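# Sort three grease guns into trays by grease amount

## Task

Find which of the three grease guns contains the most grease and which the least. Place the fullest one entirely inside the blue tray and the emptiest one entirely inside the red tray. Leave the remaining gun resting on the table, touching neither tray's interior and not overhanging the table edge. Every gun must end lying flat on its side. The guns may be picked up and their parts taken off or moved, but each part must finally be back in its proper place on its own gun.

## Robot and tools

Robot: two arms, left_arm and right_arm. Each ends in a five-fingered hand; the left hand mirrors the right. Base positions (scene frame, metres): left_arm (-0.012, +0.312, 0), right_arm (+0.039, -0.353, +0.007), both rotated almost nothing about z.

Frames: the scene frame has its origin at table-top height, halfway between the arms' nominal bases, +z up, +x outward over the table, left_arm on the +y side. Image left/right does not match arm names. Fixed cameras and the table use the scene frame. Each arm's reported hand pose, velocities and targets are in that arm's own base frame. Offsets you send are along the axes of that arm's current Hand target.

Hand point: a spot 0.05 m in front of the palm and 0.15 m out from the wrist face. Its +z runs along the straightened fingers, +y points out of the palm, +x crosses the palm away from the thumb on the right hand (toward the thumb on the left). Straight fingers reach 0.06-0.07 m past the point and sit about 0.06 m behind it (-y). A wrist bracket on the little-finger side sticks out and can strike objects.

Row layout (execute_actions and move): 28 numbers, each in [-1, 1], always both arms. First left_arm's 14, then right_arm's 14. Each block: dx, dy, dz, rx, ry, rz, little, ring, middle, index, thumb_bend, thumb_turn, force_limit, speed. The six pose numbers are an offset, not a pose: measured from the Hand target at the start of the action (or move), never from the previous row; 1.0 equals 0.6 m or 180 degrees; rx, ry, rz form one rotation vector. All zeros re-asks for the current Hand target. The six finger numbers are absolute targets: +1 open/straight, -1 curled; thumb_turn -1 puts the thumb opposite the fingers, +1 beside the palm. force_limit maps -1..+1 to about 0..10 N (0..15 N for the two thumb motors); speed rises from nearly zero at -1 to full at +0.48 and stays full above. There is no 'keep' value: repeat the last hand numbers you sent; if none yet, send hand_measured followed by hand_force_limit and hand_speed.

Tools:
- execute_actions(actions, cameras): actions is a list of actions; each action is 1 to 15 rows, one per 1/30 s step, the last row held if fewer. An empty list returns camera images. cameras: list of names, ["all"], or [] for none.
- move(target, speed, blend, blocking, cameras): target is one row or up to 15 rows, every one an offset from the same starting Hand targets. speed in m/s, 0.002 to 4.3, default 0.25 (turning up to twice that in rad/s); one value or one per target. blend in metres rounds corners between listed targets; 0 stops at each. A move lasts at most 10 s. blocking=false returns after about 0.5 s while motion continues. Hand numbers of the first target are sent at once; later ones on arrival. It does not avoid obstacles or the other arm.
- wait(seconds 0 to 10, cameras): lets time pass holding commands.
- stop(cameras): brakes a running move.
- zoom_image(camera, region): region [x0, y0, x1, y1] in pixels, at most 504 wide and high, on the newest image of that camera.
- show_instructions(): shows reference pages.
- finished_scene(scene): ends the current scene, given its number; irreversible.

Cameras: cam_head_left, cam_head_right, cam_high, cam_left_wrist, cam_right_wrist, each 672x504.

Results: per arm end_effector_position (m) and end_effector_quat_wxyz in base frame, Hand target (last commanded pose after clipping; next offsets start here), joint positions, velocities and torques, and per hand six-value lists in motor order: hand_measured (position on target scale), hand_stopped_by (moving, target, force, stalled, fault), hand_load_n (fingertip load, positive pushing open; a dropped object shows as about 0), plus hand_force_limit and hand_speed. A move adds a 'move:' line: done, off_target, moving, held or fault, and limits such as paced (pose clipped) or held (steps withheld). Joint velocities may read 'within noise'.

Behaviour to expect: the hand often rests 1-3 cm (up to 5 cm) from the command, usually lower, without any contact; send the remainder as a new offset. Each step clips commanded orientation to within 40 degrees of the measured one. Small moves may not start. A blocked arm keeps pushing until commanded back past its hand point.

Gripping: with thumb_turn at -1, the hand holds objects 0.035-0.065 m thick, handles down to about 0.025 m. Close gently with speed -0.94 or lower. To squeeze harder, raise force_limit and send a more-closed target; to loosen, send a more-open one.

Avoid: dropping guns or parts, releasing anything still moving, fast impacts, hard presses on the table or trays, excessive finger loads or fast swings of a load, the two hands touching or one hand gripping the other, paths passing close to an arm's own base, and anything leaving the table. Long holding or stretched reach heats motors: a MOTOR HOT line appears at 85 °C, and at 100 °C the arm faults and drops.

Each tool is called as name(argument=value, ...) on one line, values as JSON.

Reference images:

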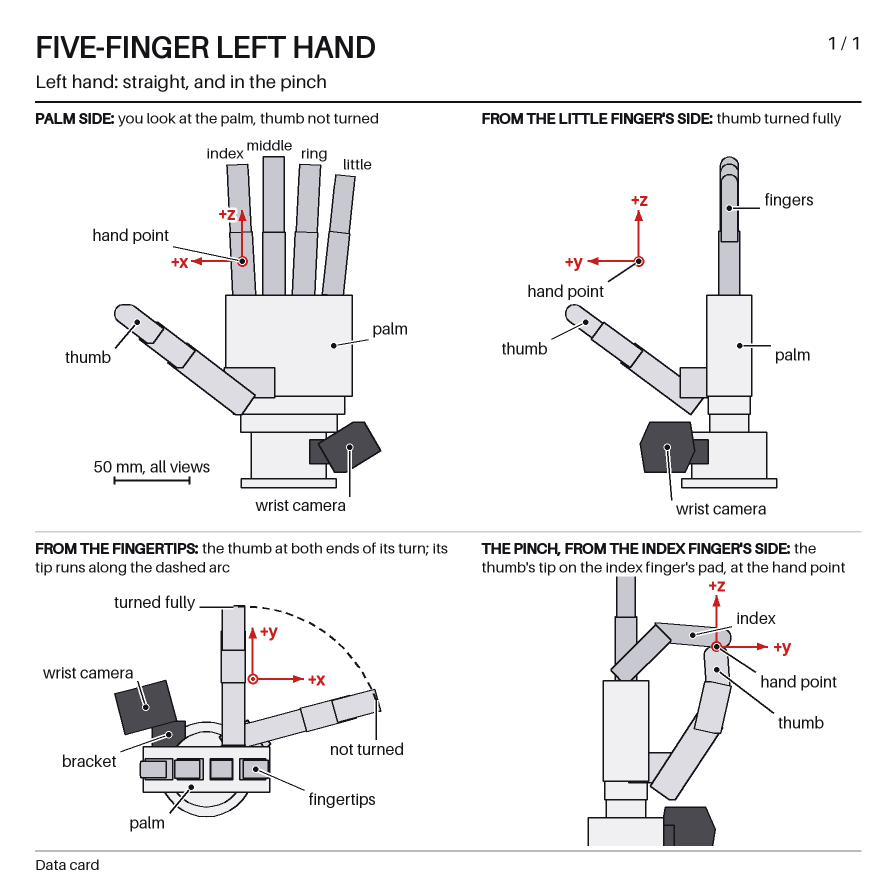

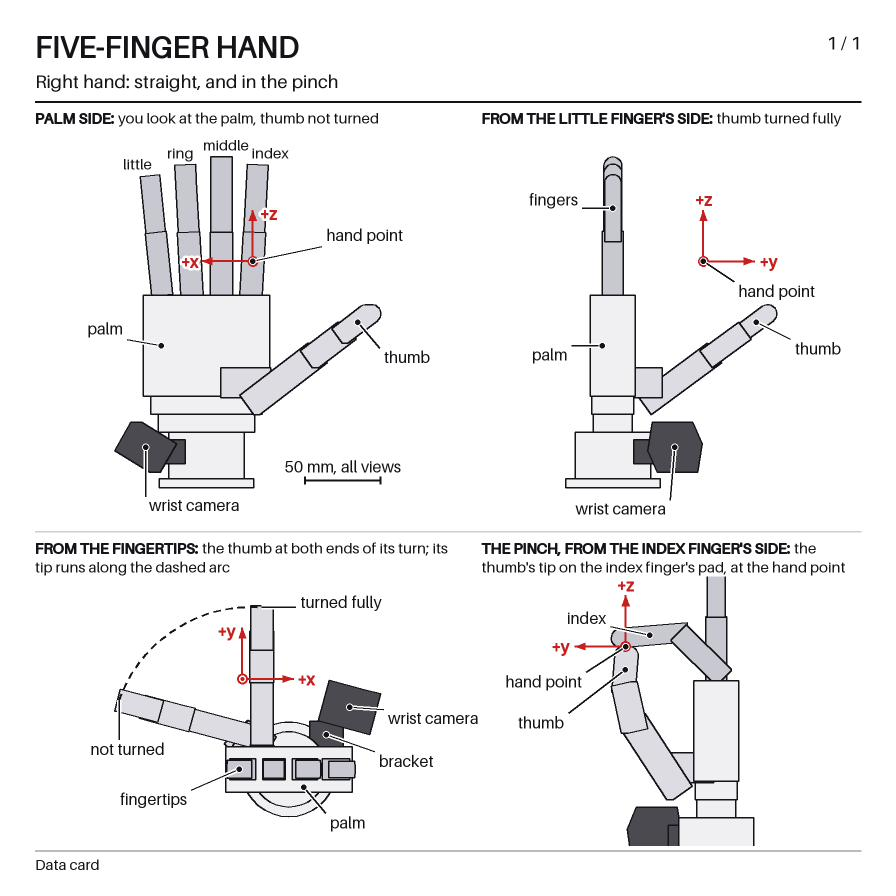

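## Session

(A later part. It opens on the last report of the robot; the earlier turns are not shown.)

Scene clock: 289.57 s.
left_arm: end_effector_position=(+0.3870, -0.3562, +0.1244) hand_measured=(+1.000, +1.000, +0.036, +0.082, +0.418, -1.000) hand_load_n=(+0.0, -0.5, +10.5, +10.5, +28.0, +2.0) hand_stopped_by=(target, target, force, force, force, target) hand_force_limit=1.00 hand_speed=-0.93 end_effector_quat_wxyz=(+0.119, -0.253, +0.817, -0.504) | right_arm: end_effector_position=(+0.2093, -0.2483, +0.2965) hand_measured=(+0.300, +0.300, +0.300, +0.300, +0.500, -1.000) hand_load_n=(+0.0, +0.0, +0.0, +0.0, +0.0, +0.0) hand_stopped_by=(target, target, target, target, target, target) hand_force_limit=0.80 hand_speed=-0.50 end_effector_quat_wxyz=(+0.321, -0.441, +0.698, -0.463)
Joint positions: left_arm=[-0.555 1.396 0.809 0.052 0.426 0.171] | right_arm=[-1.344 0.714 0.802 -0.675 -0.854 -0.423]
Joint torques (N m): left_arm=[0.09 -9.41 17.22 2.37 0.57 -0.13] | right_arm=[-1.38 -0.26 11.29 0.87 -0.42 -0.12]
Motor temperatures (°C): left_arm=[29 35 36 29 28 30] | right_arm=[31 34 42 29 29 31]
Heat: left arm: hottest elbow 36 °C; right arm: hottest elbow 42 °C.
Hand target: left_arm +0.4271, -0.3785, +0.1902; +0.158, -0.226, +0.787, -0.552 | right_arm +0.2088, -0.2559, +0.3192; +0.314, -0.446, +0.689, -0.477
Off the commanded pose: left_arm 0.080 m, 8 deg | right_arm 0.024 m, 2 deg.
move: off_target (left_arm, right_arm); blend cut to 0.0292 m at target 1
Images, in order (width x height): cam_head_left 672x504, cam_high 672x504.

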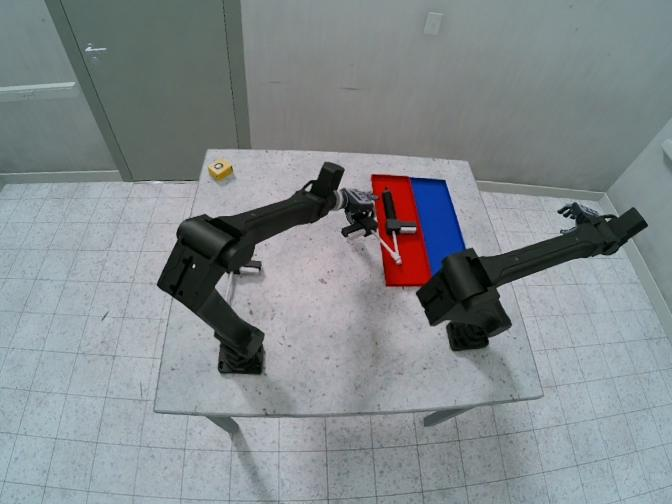

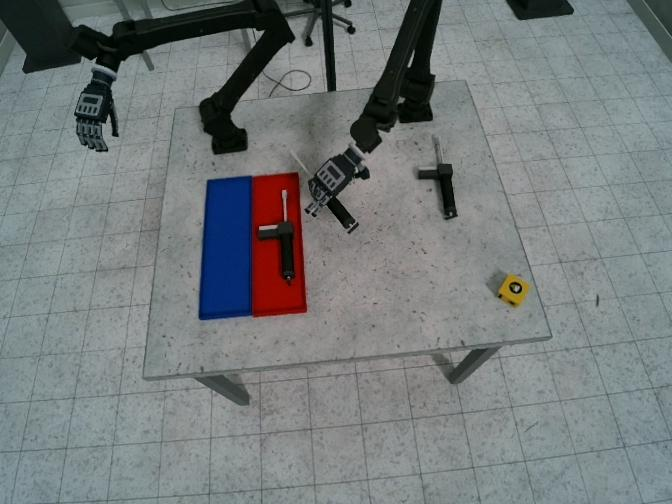

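move(target=[[0.1244,-0.1096,0.1916,0.0001,0.0828,0.03,1,1,-0.56,-0.56,-0.46,-1,1.0,-0.93,0,0,0,0,0,0,0.3,0.3,0.3,0.3,0.5,-1,0.8,-0.5],[0.2488,-0.2192,0.3832,0.0002,0.1655,0.0601,1,1,-0.56,-0.56,-0.46,-1,1.0,-0.93,0,0,0,0,0,0,0.3,0.3,0.3,0.3,0.5,-1,0.8,-0.5]], speed=0.2, blend=0.03, cameras=["cam_high","cam_head_left","cam_left_wrist"])

zoom_image(camera="cam_high", region=[190, 160, 350, 320])

Scene clock: 292.43 s.
left_arm: end_effector_position=(+0.4180, -0.6536, +0.1507) hand_measured=(+1.000, +1.000, +0.036, +0.082, +0.418, -1.000) hand_load_n=(-0.5, +0.0, +10.5, +10.5, +28.0, +2.0) hand_stopped_by=(target, target, force, force, force, target) hand_force_limit=1.00 hand_speed=-0.93 end_effector_quat_wxyz=(-0.034, -0.033, +0.850, -0.525) | right_arm: end_effector_position=(+0.2093, -0.2483, +0.2965) hand_measured=(+0.300, +0.300, +0.300, +0.300, +0.500, -1.000) hand_load_n=(+0.0, +0.0, +0.0, +0.0, +0.0, +0.0) hand_stopped_by=(target, target, target, target, target, target) hand_force_limit=0.80 hand_speed=-0.50 end_effector_quat_wxyz=(+0.321, -0.441, +0.698, -0.463)
Joint positions: left_arm=[-0.834 2.045 1.764 -0.324 0.667 0.3] | right_arm=[-1.344 0.714 0.802 -0.675 -0.854 -0.423]
Joint torques (N m): left_arm=[-0.5 -19.02 18.71 1.69 0.86 -0.11] | right_arm=[-1.26 -0.26 11.28 0.85 -0.42 -0.11]
Heat: left arm: hottest elbow 37 °C; right arm: hottest elbow 43 °C.
Hand target: left_arm +0.4391, -0.6789, +0.2351; +0.002, -0.002, +0.819, -0.574 | right_arm +0.2088, -0.2559, +0.3192; +0.314, -0.446, +0.689, -0.477
Off the commanded pose: left_arm 0.091 m, 9 deg | right_arm 0.024 m, 2 deg.
move: off_target (left_arm, right_arm)
Images, in order (width x height): cam_head_left 672x504, cam_high 672x504, cam_left_wrist 672x504.

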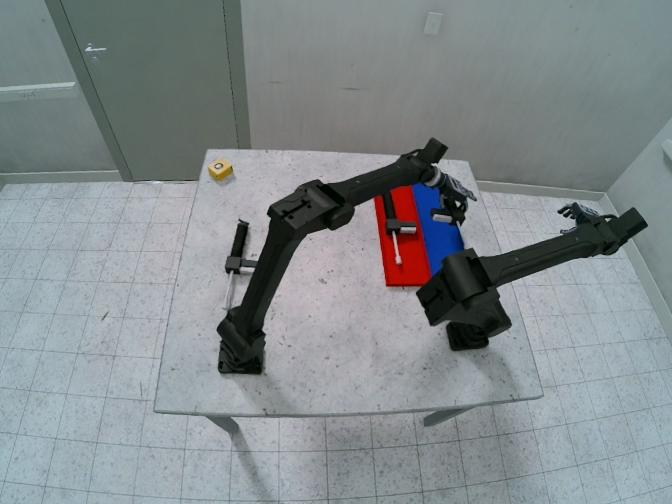

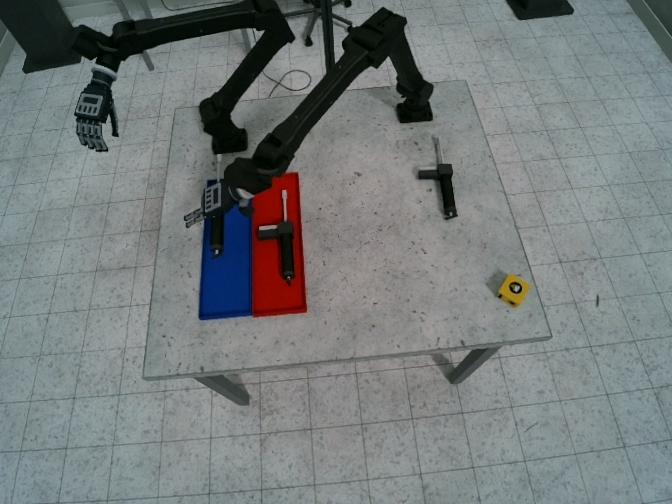

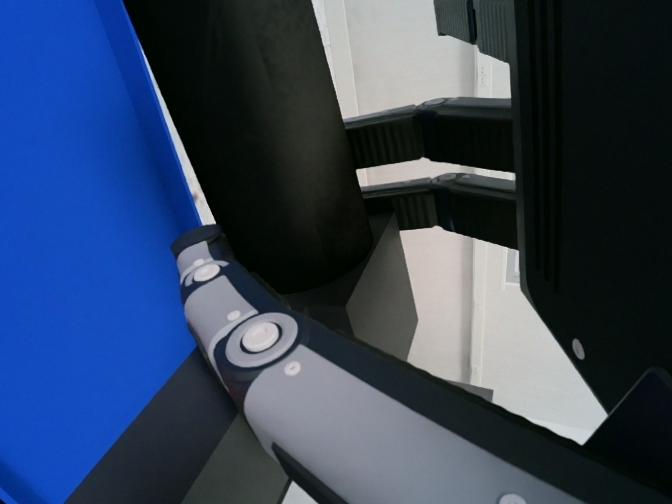

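Scaled by 3.150.

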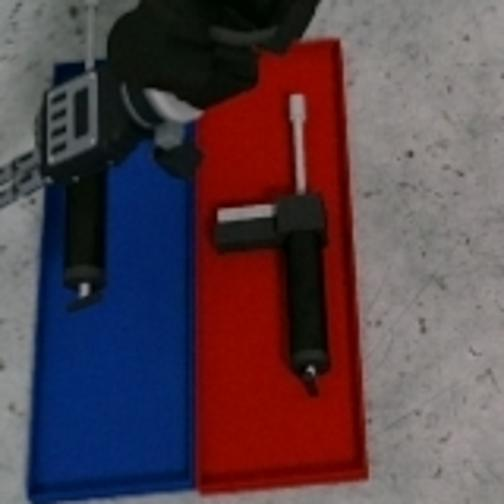

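move(target=[0,0.142,0.0728,0,0,0,1,1,-0.56,-0.56,-0.46,-1,1.0,-0.93,0,0,0,0,0,0,0.3,0.3,0.3,0.3,0.5,-1,0.8,-0.5], speed=0.12, cameras=["cam_high","cam_head_left","cam_left_wrist"])

zoom_image(camera="cam_high", region=[190, 160, 350, 320])

Scene clock: 294.30 s.
left_arm: end_effector_position=(+0.4344, -0.6727, +0.0798) hand_measured=(+1.000, +1.000, +0.036, +0.082, +0.418, -1.000) hand_load_n=(+0.0, +0.0, +10.5, +10.5, +28.0, +1.5) hand_stopped_by=(target, target, force, force, force, target) hand_force_limit=1.00 hand_speed=-0.93 end_effector_quat_wxyz=(-0.023, -0.027, +0.844, -0.535) | right_arm: end_effector_position=(+0.2093, -0.2483, +0.2965) hand_measured=(+0.300, +0.300, +0.300, +0.300, +0.500, -1.000) hand_load_n=(+0.0, +0.0, +0.0, +0.0, +0.0, +0.0) hand_stopped_by=(target, target, target, target, target, target) hand_force_limit=0.80 hand_speed=-0.50 end_effector_quat_wxyz=(+0.321, -0.441, +0.698, -0.463)
Joint positions: left_arm=[-0.836 2.165 1.759 -0.165 0.661 0.301] | right_arm=[-1.344 0.714 0.802 -0.675 -0.854 -0.423]
Joint torques (N m): left_arm=[-1.49 -20.95 11.26 2.89 0.67 -0.17] | right_arm=[-1.38 -0.26 11.29 0.87 -0.42 -0.12]
Heat: left arm: hottest elbow 38 °C; right arm: hottest elbow 43 °C.
Hand target: left_arm +0.4392, -0.6908, +0.1402; +0.002, -0.002, +0.819, -0.574 | right_arm +0.2088, -0.2559, +0.3192; +0.314, -0.446, +0.689, -0.477
Off the commanded pose: left_arm 0.063 m, 7 deg | right_arm 0.024 m, 2 deg.
move: off_target (left_arm, right_arm)
Images, in order (width x height): cam_head_left 672x504, cam_high 672x504, cam_left_wrist 672x504.

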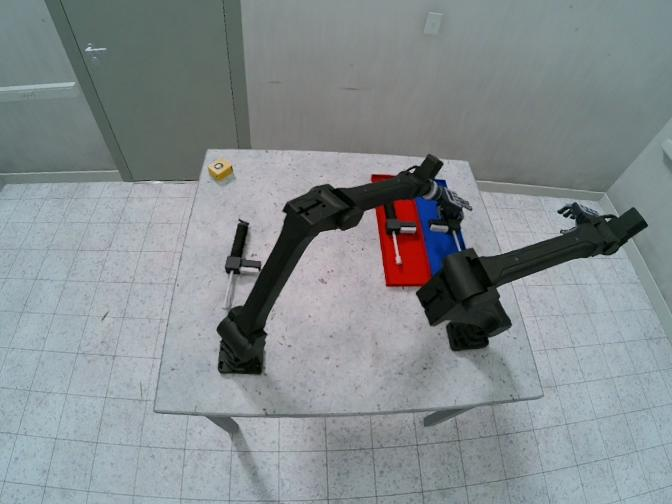

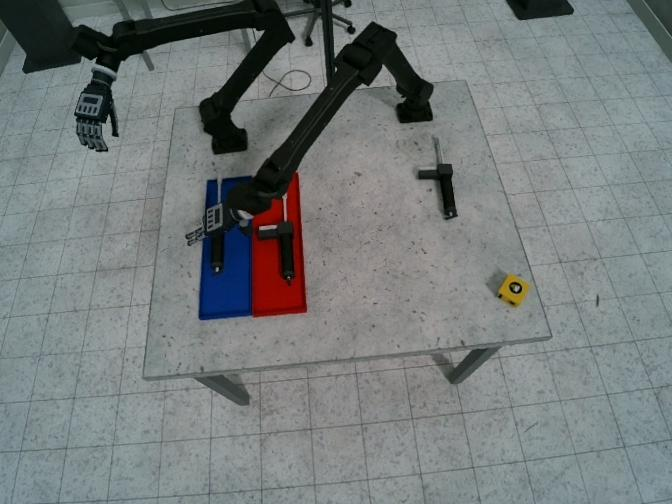

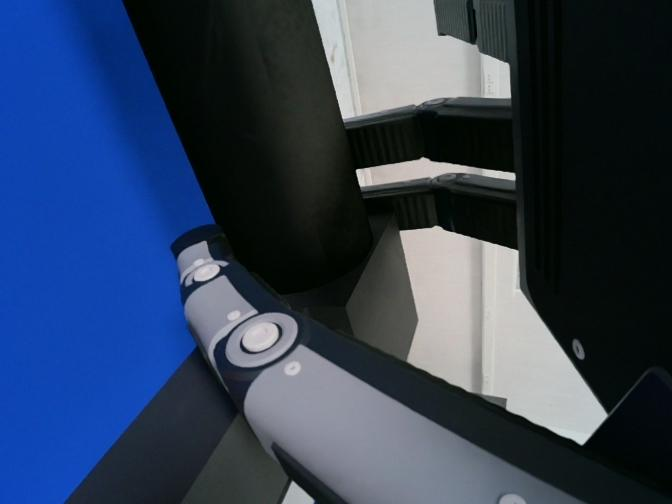

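Scaled by 3.150.

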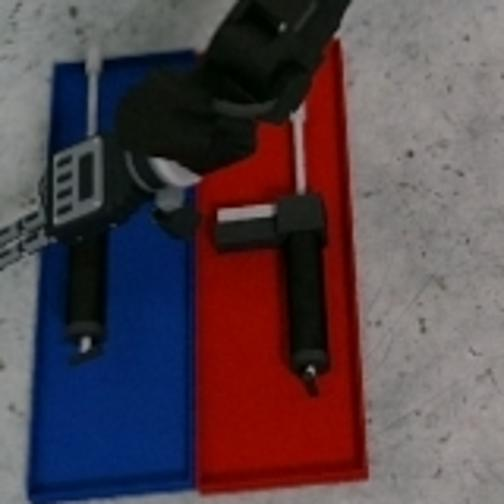

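move(target=[0,0.0783,0.0285,0,0,0,1,1,-0.56,-0.56,-0.46,-1,1.0,-0.93,0,0,0,0,0,0,0.3,0.3,0.3,0.3,0.5,-1,0.8,-0.5], speed=0.1, cameras=["cam_high","cam_left_wrist"])

zoom_image(camera="cam_high", region=[190, 160, 350, 320])

Scene clock: 295.77 s.
left_arm: end_effector_position=(+0.4338, -0.6722, +0.0344) hand_measured=(+1.000, +1.000, +0.036, +0.082, +0.418, -1.000) hand_load_n=(+0.0, +0.0, +7.5, +11.0, +25.5, +0.0) hand_stopped_by=(target, target, force, force, force, target) hand_force_limit=1.00 hand_speed=-0.93 end_effector_quat_wxyz=(-0.020, -0.025, +0.843, -0.537) | right_arm: end_effector_position=(+0.2093, -0.2483, +0.2965) hand_measured=(+0.300, +0.300, +0.300, +0.300, +0.500, -1.000) hand_load_n=(+0.0, +0.0, +0.0, +0.0, +0.0, +0.0) hand_stopped_by=(target, target, target, target, target, target) hand_force_limit=0.80 hand_speed=-0.50 end_effector_quat_wxyz=(+0.321, -0.441, +0.698, -0.463)
Joint positions: left_arm=[-0.836 2.216 1.715 -0.062 0.66 0.302] | right_arm=[-1.344 0.714 0.802 -0.675 -0.854 -0.423]
Joint torques (N m): left_arm=[-1.14 -20.84 10.67 2.78 0.68 -0.18] | right_arm=[-1.32 -0.21 11.29 0.85 -0.42 -0.12]
Heat: left arm: hottest elbow 38 °C; right arm: hottest elbow 44 °C.
Hand target: left_arm +0.4394, -0.6909, +0.0902; +0.002, -0.003, +0.819, -0.574 | right_arm +0.2088, -0.2559, +0.3192; +0.314, -0.446, +0.689, -0.477
Off the commanded pose: left_arm 0.059 m, 6 deg | right_arm 0.024 m, 2 deg.
move: off_target (left_arm, right_arm)
Images, in order (width x height): cam_high 672x504, cam_left_wrist 672x504.

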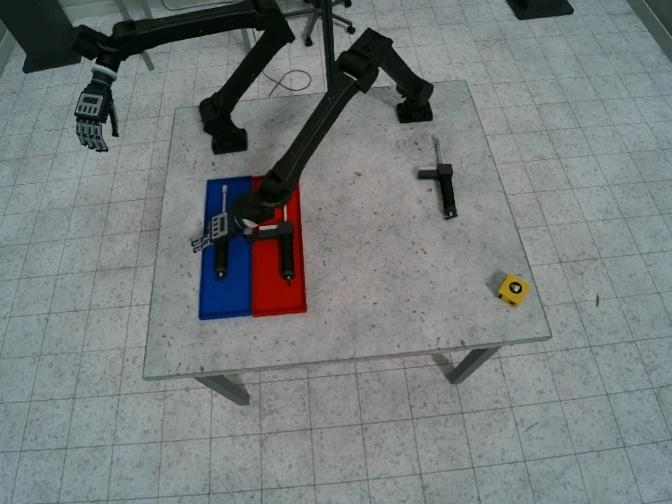

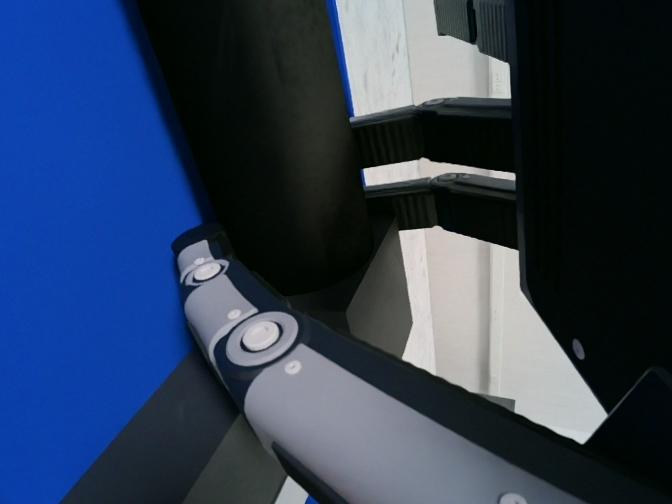

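Scaled by 3.150.

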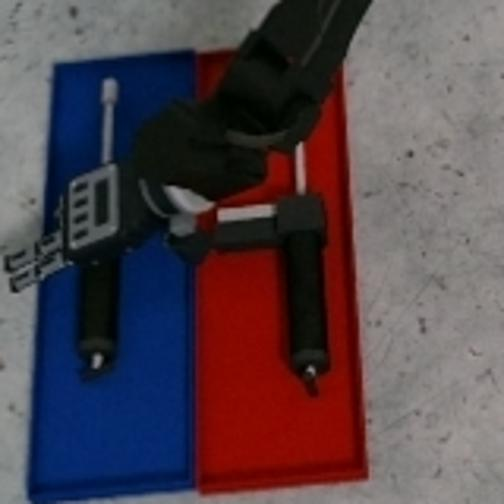

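move(target=[[0,-0.06,-0.022,0,0,0,1,1,-0.56,-0.56,-0.46,-1,1.0,-0.93,0,0,0,0,0,0,0.3,0.3,0.3,0.3,0.5,-1,0.8,-0.5],[0,-0.0741,0.026,0,0,0,1,1,-0.56,-0.56,-0.46,-1,1.0,-0.93,0,0,0,0,0,0,0.3,0.3,0.3,0.3,0.5,-1,0.8,-0.5]], speed=0.1, cameras=["cam_high","cam_left_wrist"])

zoom_image(camera="cam_high", region=[190, 160, 350, 320])

Scene clock: 299.00 s.
left_arm: end_effector_position=(+0.4149, -0.6864, +0.0438) hand_measured=(+1.000, +1.000, +0.036, +0.082, +0.418, -1.000) hand_load_n=(+0.0, +0.0, +8.0, +11.0, +25.0, -0.5) hand_stopped_by=(target, target, force, force, force, target) hand_force_limit=1.00 hand_speed=-0.93 end_effector_quat_wxyz=(-0.029, -0.024, +0.850, -0.525) | right_arm: end_effector_position=(+0.2093, -0.2483, +0.2965) hand_measured=(+0.300, +0.300, +0.300, +0.300, +0.500, -1.000) hand_load_n=(+0.0, +0.0, +0.0, +0.0, +0.5, +0.0) hand_stopped_by=(target, target, target, target, target, target) hand_force_limit=0.80 hand_speed=-0.50 end_effector_quat_wxyz=(+0.321, -0.441, +0.698, -0.463)
Joint positions: left_arm=[-0.87 2.21 1.747 -0.128 0.638 0.296] | right_arm=[-1.344 0.714 0.802 -0.675 -0.854 -0.423]
Joint torques (N m): left_arm=[-0.85 -20.25 17.66 1.57 0.64 -0.27] | right_arm=[-1.32 -0.26 11.3 0.87 -0.42 -0.12]
Heat: left arm: hottest elbow 39 °C; right arm: hottest elbow 44 °C.
Hand target: left_arm +0.4394, -0.7207, +0.1267; +0.002, -0.002, +0.819, -0.574 | right_arm +0.2088, -0.2559, +0.3192; +0.314, -0.446, +0.689, -0.477
Off the commanded pose: left_arm 0.093 m, 8 deg | right_arm 0.024 m, 2 deg.
move: off_target (left_arm, right_arm)
Images, in order (width x height): cam_high 672x504, cam_left_wrist 672x504.

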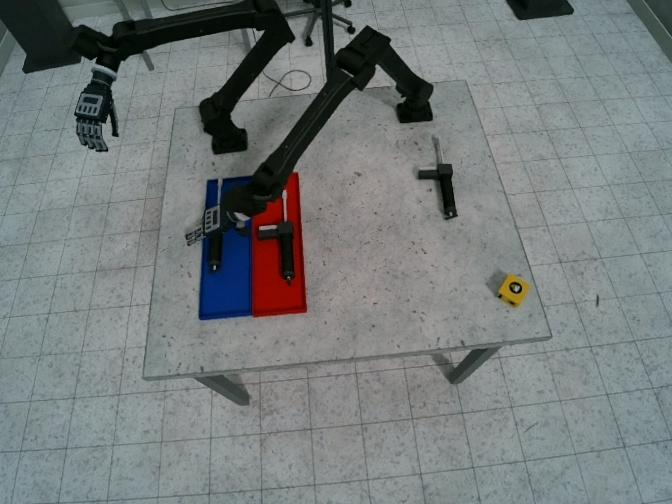

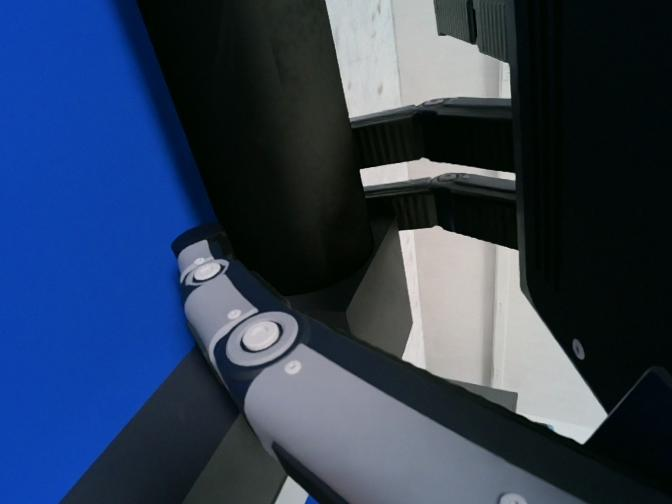

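Scaled by 3.150.

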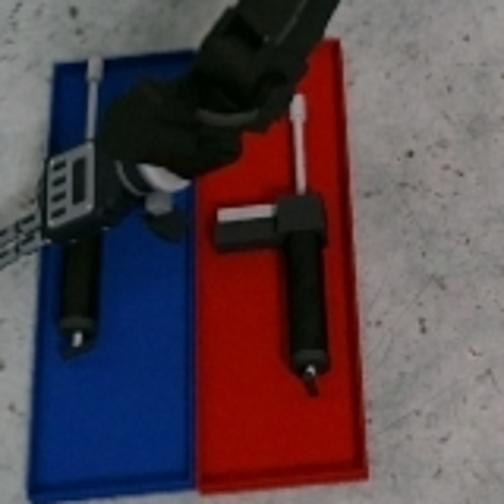

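move(target=[0,0.0557,0.0273,0,0,0,1,1,-0.56,-0.56,-0.46,-1,1.0,-0.93,0,0,0,0,0,0,0.3,0.3,0.3,0.3,0.5,-1,0.8,-0.5], speed=0.08, cameras=["cam_high","cam_left_wrist"])

zoom_image(camera="cam_high", region=[190, 160, 350, 320])

Scene clock: 300.23 s.
left_arm: end_effector_position=(+0.4172, -0.6901, +0.0293) hand_measured=(+1.000, +1.000, +0.034, +0.082, +0.418, -1.000) hand_load_n=(+0.0, +0.0, +4.0, +11.5, +24.0, -0.5) hand_stopped_by=(target, target, force, force, force, target) hand_force_limit=1.00 hand_speed=-0.93 end_effector_quat_wxyz=(-0.028, -0.024, +0.848, -0.529) | right_arm: end_effector_position=(+0.2093, -0.2483, +0.2965) hand_measured=(+0.300, +0.300, +0.300, +0.300, +0.500, -1.000) hand_load_n=(+0.0, +0.0, +0.0, +0.0, +0.0, +0.5) hand_stopped_by=(target, target, target, target, target, target) hand_force_limit=0.80 hand_speed=-0.50 end_effector_quat_wxyz=(+0.321, -0.441, +0.698, -0.463)
Joint positions: left_arm=[-0.87 2.237 1.748 -0.089 0.64 0.29] | right_arm=[-1.344 0.714 0.802 -0.675 -0.854 -0.423]
Joint torques (N m): left_arm=[-0.79 -18.61 16.34 2.69 0.42 -0.24] | right_arm=[-1.32 -0.26 11.29 0.87 -0.42 -0.12]
Heat: left arm: hottest elbow 39 °C; right arm: hottest elbow 44 °C.
Hand target: left_arm +0.4395, -0.7248, +0.0898; +0.002, -0.002, +0.819, -0.574 | right_arm +0.2088, -0.2559, +0.3192; +0.314, -0.446, +0.689, -0.477
Off the commanded pose: left_arm 0.073 m, 7 deg | right_arm 0.024 m, 2 deg.
move: off_target (left_arm, right_arm)
Images, in order (width x height): cam_high 672x504, cam_left_wrist 672x504.

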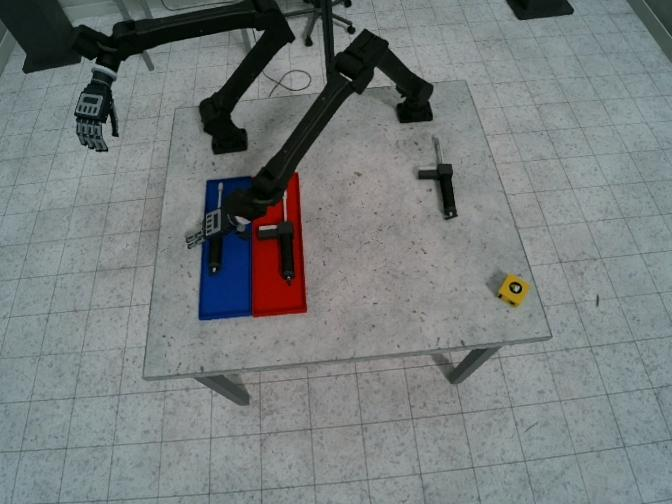

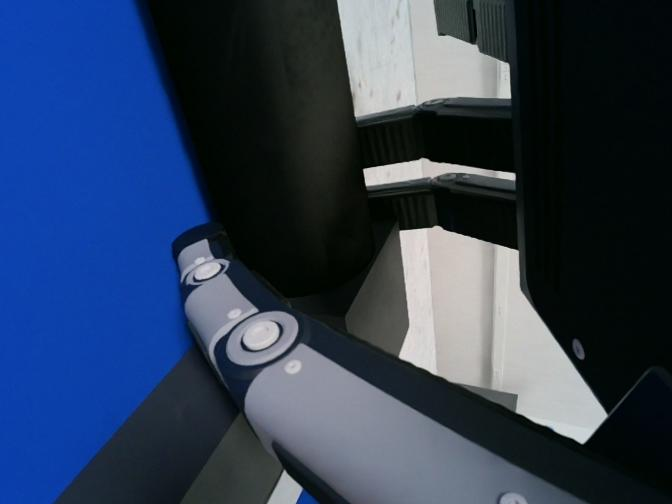

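Scaled by 3.150.

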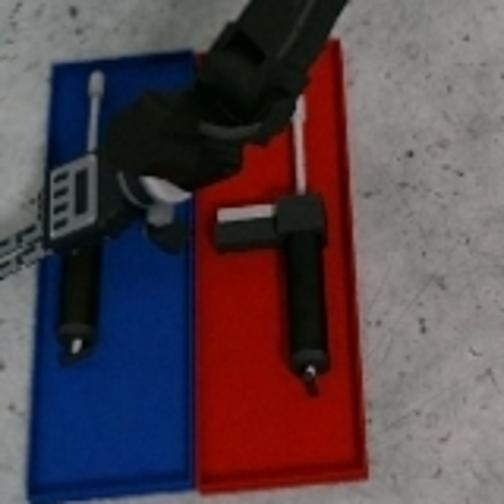

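move(target=[0,-0.0382,0.0074,0.04,-0.0073,-0.0027,1,1,-0.56,-0.56,-0.46,-1,1.0,-0.93,0,0,0,0,0,0,0.3,0.3,0.3,0.3,0.5,-1,0.8,-0.5], speed=0.08, cameras=["cam_high","cam_left_wrist"])

zoom_image(camera="cam_high", region=[190, 160, 350, 320])

Scene clock: 302.10 s.
left_arm: end_effector_position=(+0.4297, -0.7132, +0.0454) hand_measured=(+1.000, +1.000, +0.034, +0.082, +0.418, -1.000) hand_load_n=(+0.0, +0.0, +5.0, +11.0, +24.0, -1.0) hand_stopped_by=(target, target, force, force, force, target) hand_force_limit=1.00 hand_speed=-0.93 end_effector_quat_wxyz=(-0.014, -0.034, +0.812, -0.582) | right_arm: end_effector_position=(+0.2093, -0.2483, +0.2965) hand_measured=(+0.300, +0.300, +0.300, +0.300, +0.500, -1.000) hand_load_n=(+0.0, +0.0, +0.0, +0.0, +0.5, +0.0) hand_stopped_by=(target, target, target, target, target, target) hand_force_limit=0.80 hand_speed=-0.50 end_effector_quat_wxyz=(+0.321, -0.441, +0.698, -0.463)
Joint positions: left_arm=[-0.87 2.26 1.748 0.099 0.641 0.191] | right_arm=[-1.344 0.714 0.802 -0.675 -0.854 -0.423]
Joint torques (N m): left_arm=[-0.97 -20.37 12.56 3.08 0.46 -0.25] | right_arm=[-1.38 -0.32 11.3 0.87 -0.42 -0.11]
Heat: left arm: hottest elbow 40 °C; right arm: hottest elbow 45 °C.
Hand target: left_arm +0.4395, -0.7367, +0.1097; +0.009, -0.012, +0.781, -0.624 | right_arm +0.2088, -0.2559, +0.3192; +0.314, -0.446, +0.689, -0.477
Off the commanded pose: left_arm 0.069 m, 7 deg | right_arm 0.024 m, 2 deg.
move: off_target (left_arm, right_arm)
Images, in order (width x height): cam_high 672x504, cam_left_wrist 672x504.

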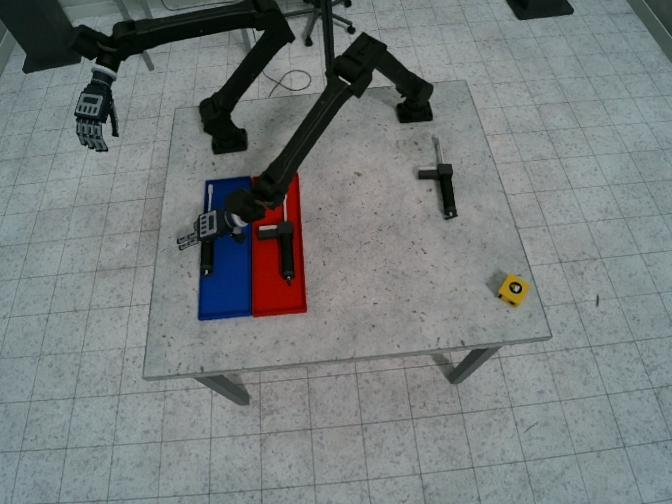

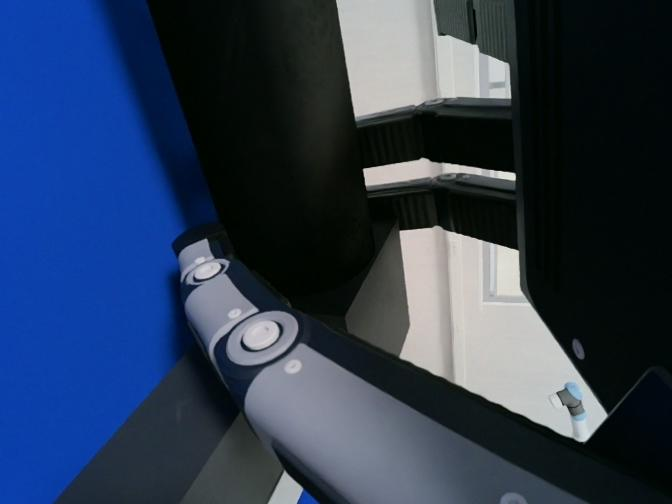

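Scaled by 3.150.

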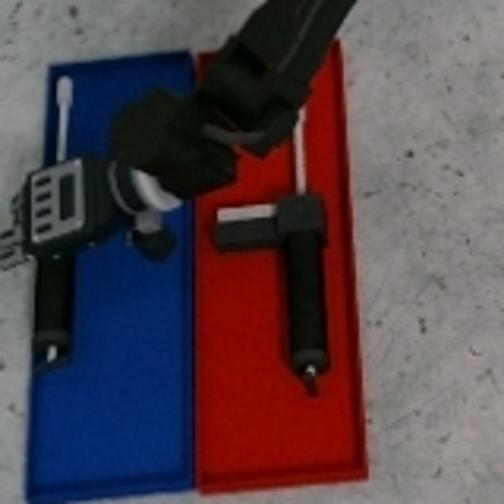

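move(target=[-0.001,0.0074,-0.0325,0,0,0,1,1,-0.56,-0.56,-0.46,-1,1.0,-0.93,0,0,0,0,0,0,0.3,0.3,0.3,0.3,0.5,-1,0.8,-0.5], speed=0.08, cameras=["cam_high"])

zoom_image(camera="cam_high", region=[190, 160, 350, 320])

Scene clock: 303.60 s.
left_arm: end_effector_position=(+0.4257, -0.7048, +0.0366) hand_measured=(+1.000, +1.000, +0.034, +0.082, +0.418, -1.000) hand_load_n=(+0.0, +0.0, +5.0, +11.0, +24.0, -1.0) hand_stopped_by=(target, target, force, force, force, target) hand_force_limit=1.00 hand_speed=-0.93 end_effector_quat_wxyz=(-0.018, -0.032, +0.812, -0.583) | right_arm: end_effector_position=(+0.2093, -0.2483, +0.2965) hand_measured=(+0.300, +0.300, +0.300, +0.300, +0.500, -1.000) hand_load_n=(+0.0, +0.0, +0.0, +0.0, +0.0, +0.0) hand_stopped_by=(target, target, target, target, target, target) hand_force_limit=0.80 hand_speed=-0.50 end_effector_quat_wxyz=(+0.321, -0.441, +0.698, -0.463)
Joint positions: left_arm=[-0.864 2.254 1.709 0.13 0.655 0.191] | right_arm=[-1.344 0.714 0.802 -0.675 -0.854 -0.423]
Joint torques (N m): left_arm=[-0.09 -22.48 10.44 2.84 0.56 -0.22] | right_arm=[-1.38 -0.21 11.29 0.87 -0.42 -0.12]
Heat: left arm: hottest elbow 40 °C; right arm: hottest elbow 45 °C.
Hand target: left_arm +0.4394, -0.7167, +0.1094; +0.009, -0.012, +0.781, -0.624 | right_arm +0.2088, -0.2559, +0.3192; +0.314, -0.446, +0.689, -0.477
Off the commanded pose: left_arm 0.075 m, 7 deg | right_arm 0.024 m, 2 deg.
move: off_target (left_arm, right_arm)
Images, in order (width x height): cam_high 672x504.

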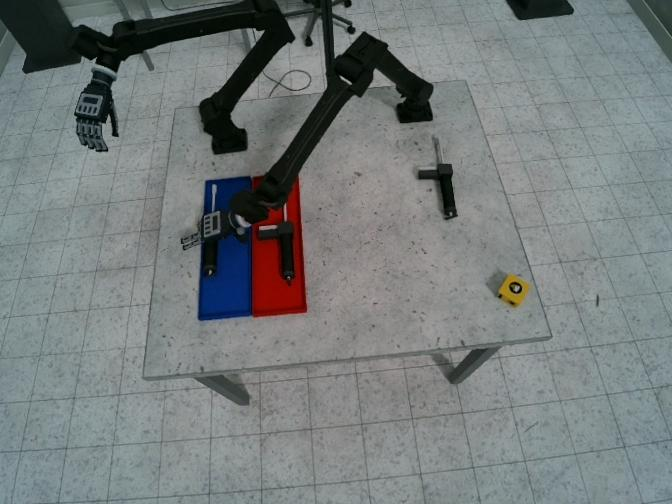

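Scaled by 3.150.

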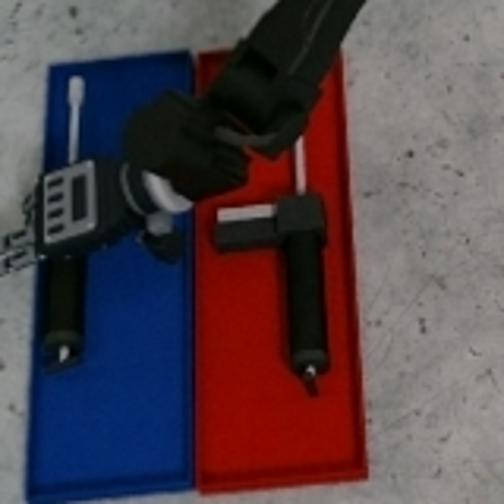

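move(target=[0,0.051,0.0013,0,0,0,1,1,-0.56,-0.56,-0.46,-1,1.0,-0.93,0,0,0,0,0,0,0.3,0.3,0.3,0.3,0.5,-1,0.8,-0.5], speed=0.08, cameras=["cam_high","cam_left_wrist"])

zoom_image(camera="cam_high", region=[190, 160, 350, 320])

Scene clock: 304.83 s.
left_arm: end_effector_position=(+0.4257, -0.7008, +0.0307) hand_measured=(+1.000, +1.000, +0.034, +0.082, +0.418, -1.000) hand_load_n=(+0.0, +0.0, +5.0, +11.0, +23.5, -0.5) hand_stopped_by=(target, target, force, force, force, target) hand_force_limit=1.00 hand_speed=-0.93 end_effector_quat_wxyz=(-0.013, -0.028, +0.806, -0.592) | right_arm: end_effector_position=(+0.2093, -0.2483, +0.2965) hand_measured=(+0.300, +0.300, +0.300, +0.300, +0.500, -1.000) hand_load_n=(+0.0, +0.0, +0.0, +0.0, +0.0, +0.0) hand_stopped_by=(target, target, target, target, target, target) hand_force_limit=0.80 hand_speed=-0.50 end_effector_quat_wxyz=(+0.321, -0.441, +0.698, -0.463)
Joint positions: left_arm=[-0.86 2.254 1.677 0.188 0.66 0.191] | right_arm=[-1.344 0.714 0.802 -0.675 -0.854 -0.423]
Joint torques (N m): left_arm=[-0.26 -19.96 9.95 2.92 0.54 -0.2] | right_arm=[-1.32 -0.32 11.3 0.85 -0.42 -0.12]
Heat: left arm: hottest elbow 40 °C; right arm: hottest elbow 45 °C.
Hand target: left_arm +0.4392, -0.7108, +0.0796; +0.009, -0.012, +0.781, -0.624 | right_arm +0.2088, -0.2559, +0.3192; +0.314, -0.446, +0.689, -0.477
Off the commanded pose: left_arm 0.051 m, 6 deg | right_arm 0.024 m, 2 deg.
move: off_target (left_arm, right_arm)
Images, in order (width x height): cam_high 672x504, cam_left_wrist 672x504.

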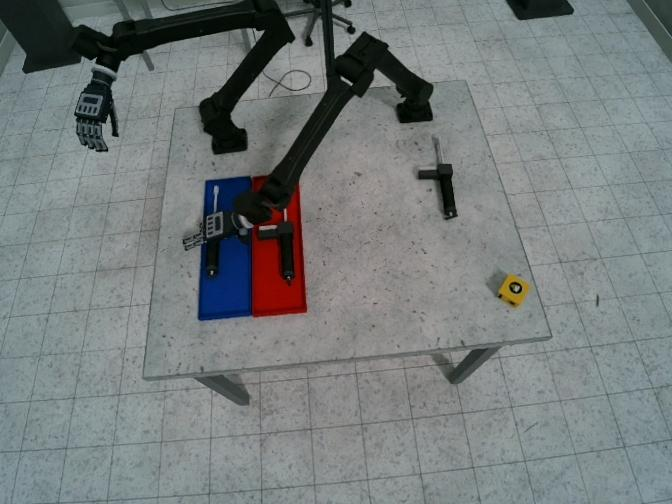

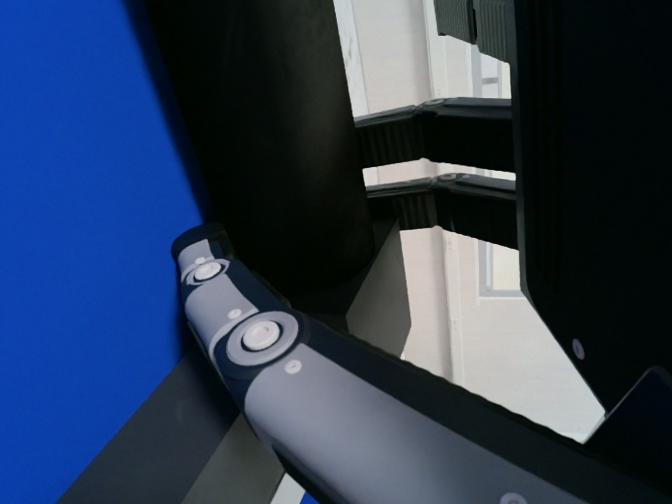

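Scaled by 3.150.

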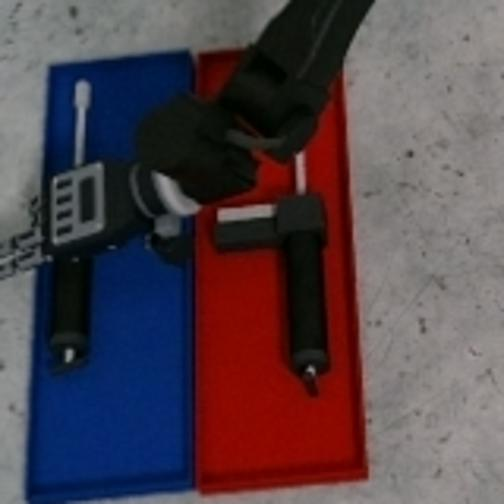

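move(target=[0,0.0351,-0.004,0,0,0,1,1,-0.56,-0.56,-0.46,-1,1.0,-0.93,0,0,0,0,0,0,0.3,0.3,0.3,0.3,0.5,-1,0.8,-0.5], speed=0.08, cameras=["cam_high","cam_left_wrist"])

zoom_image(camera="cam_high", region=[190, 160, 350, 320])

Scene clock: 306.00 s.
left_arm: end_effector_position=(+0.4277, -0.6984, +0.0301) hand_measured=(+1.000, +1.000, +0.034, +0.082, +0.418, -1.000) hand_load_n=(+0.0, +0.0, +6.5, +12.0, +22.5, +0.0) hand_stopped_by=(target, target, force, force, force, target) hand_force_limit=1.00 hand_speed=-0.93 end_effector_quat_wxyz=(-0.007, -0.022, +0.798, -0.602) | right_arm: end_effector_position=(+0.2093, -0.2483, +0.2965) hand_measured=(+0.300, +0.300, +0.300, +0.300, +0.500, -1.000) hand_load_n=(+0.0, +0.0, +0.0, +0.0, +0.0, +0.0) hand_stopped_by=(target, target, target, target, target, target) hand_force_limit=0.80 hand_speed=-0.50 end_effector_quat_wxyz=(+0.321, -0.441, +0.698, -0.463)
Joint positions: left_arm=[-0.855 2.254 1.656 0.239 0.668 0.188] | right_arm=[-1.344 0.714 0.802 -0.675 -0.854 -0.423]
Joint torques (N m): left_arm=[-0.21 -18.02 9.48 2.7 0.42 -0.17] | right_arm=[-1.38 -0.26 11.3 0.87 -0.42 -0.12]
Heat: left arm: hottest elbow 39 °C; right arm: hottest elbow 45 °C.
Hand target: left_arm +0.4391, -0.7036, +0.0594; +0.009, -0.012, +0.781, -0.624 | right_arm +0.2088, -0.2559, +0.3192; +0.314, -0.446, +0.689, -0.477
Off the commanded pose: left_arm 0.032 m, 4 deg | right_arm 0.024 m, 2 deg.
move: off_target (left_arm, right_arm)
Images, in order (width x height): cam_high 672x504, cam_left_wrist 672x504.

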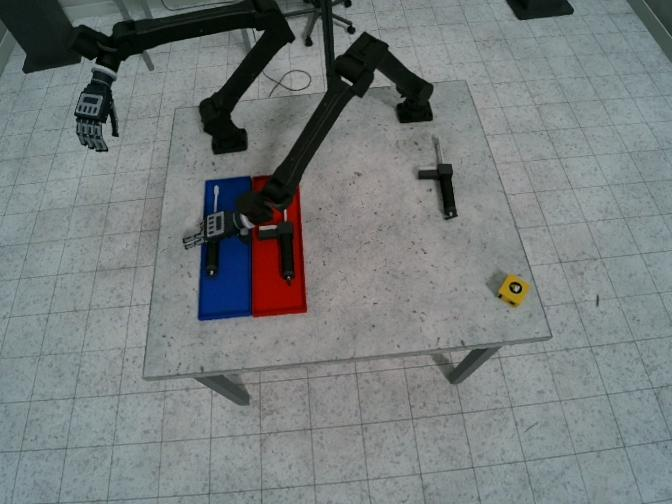

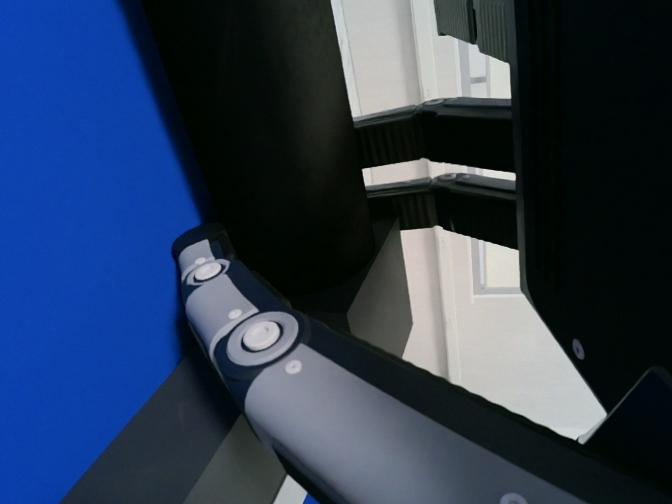

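Scaled by 3.150.

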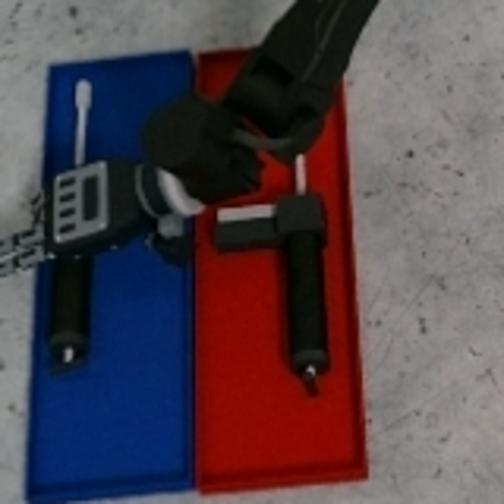

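move(target=[0,0.0185,-0.006,-0.02,0,0,1,1,-0.56,-0.56,-0.46,-1,1.0,-0.93,0,0,0,0,0,0,0.3,0.3,0.3,0.3,0.5,-1,0.8,-0.5], speed=0.08, cameras=["cam_high","cam_left_wrist"])

zoom_image(camera="cam_high", region=[190, 160, 350, 320])

Scene clock: 307.23 s.
left_arm: end_effector_position=(+0.4271, -0.6945, +0.0275) hand_measured=(+1.000, +1.000, +0.036, +0.082, +0.418, -1.000) hand_load_n=(+0.0, +0.0, +8.5, +13.5, +19.5, +0.0) hand_stopped_by=(target, target, force, force, force, target) hand_force_limit=1.00 hand_speed=-0.93 end_effector_quat_wxyz=(-0.007, -0.024, +0.806, -0.591) | right_arm: end_effector_position=(+0.2093, -0.2483, +0.2965) hand_measured=(+0.300, +0.300, +0.300, +0.300, +0.500, -1.000) hand_load_n=(+0.0, +0.0, +0.0, +0.0, +0.0, +0.0) hand_stopped_by=(target, target, target, target, target, target) hand_force_limit=0.80 hand_speed=-0.50 end_effector_quat_wxyz=(+0.321, -0.441, +0.698, -0.463)
Joint positions: left_arm=[-0.855 2.247 1.656 0.199 0.66 0.207] | right_arm=[-1.344 0.714 0.802 -0.675 -0.854 -0.423]
Joint torques (N m): left_arm=[-0.21 -18.26 10.66 0.76 0.2 0.14] | right_arm=[-1.32 -0.26 11.29 0.85 -0.42 -0.12]
Heat: left arm: hottest elbow 39 °C; right arm: hottest elbow 45 °C.
Hand target: left_arm +0.4389, -0.6977, +0.0495; +0.009, -0.013, +0.800, -0.599 | right_arm +0.2088, -0.2559, +0.3192; +0.314, -0.446, +0.689, -0.477
Off the commanded pose: left_arm 0.025 m, 2 deg | right_arm 0.024 m, 2 deg.
move: off_target (left_arm, right_arm)
Images, in order (width x height): cam_high 672x504, cam_left_wrist 672x504.

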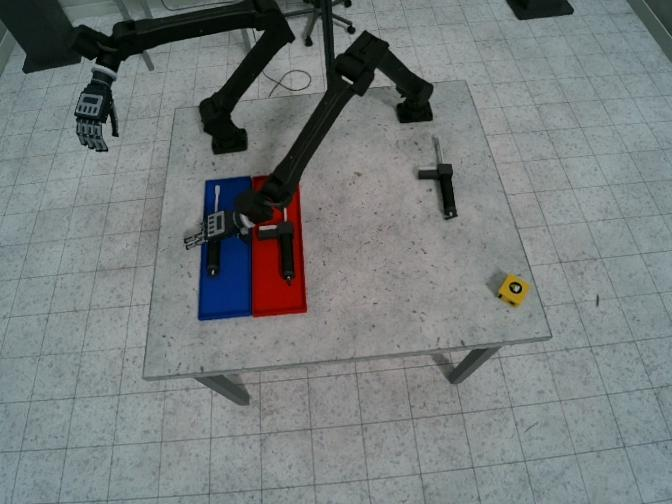

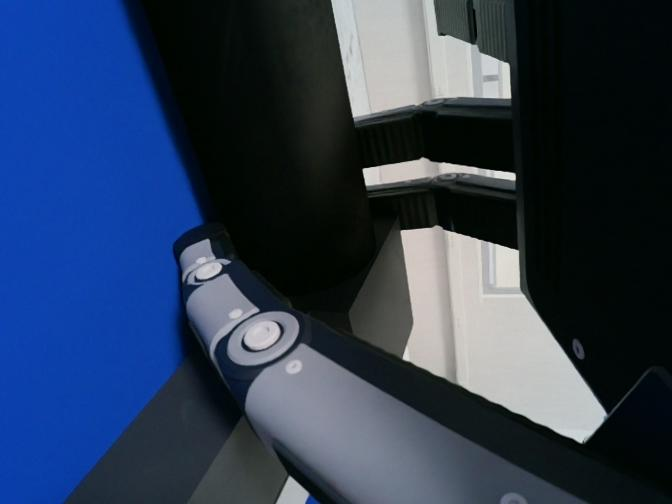

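Scaled by 3.150.

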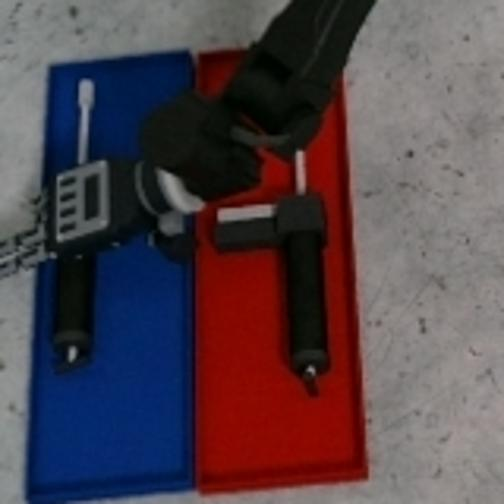

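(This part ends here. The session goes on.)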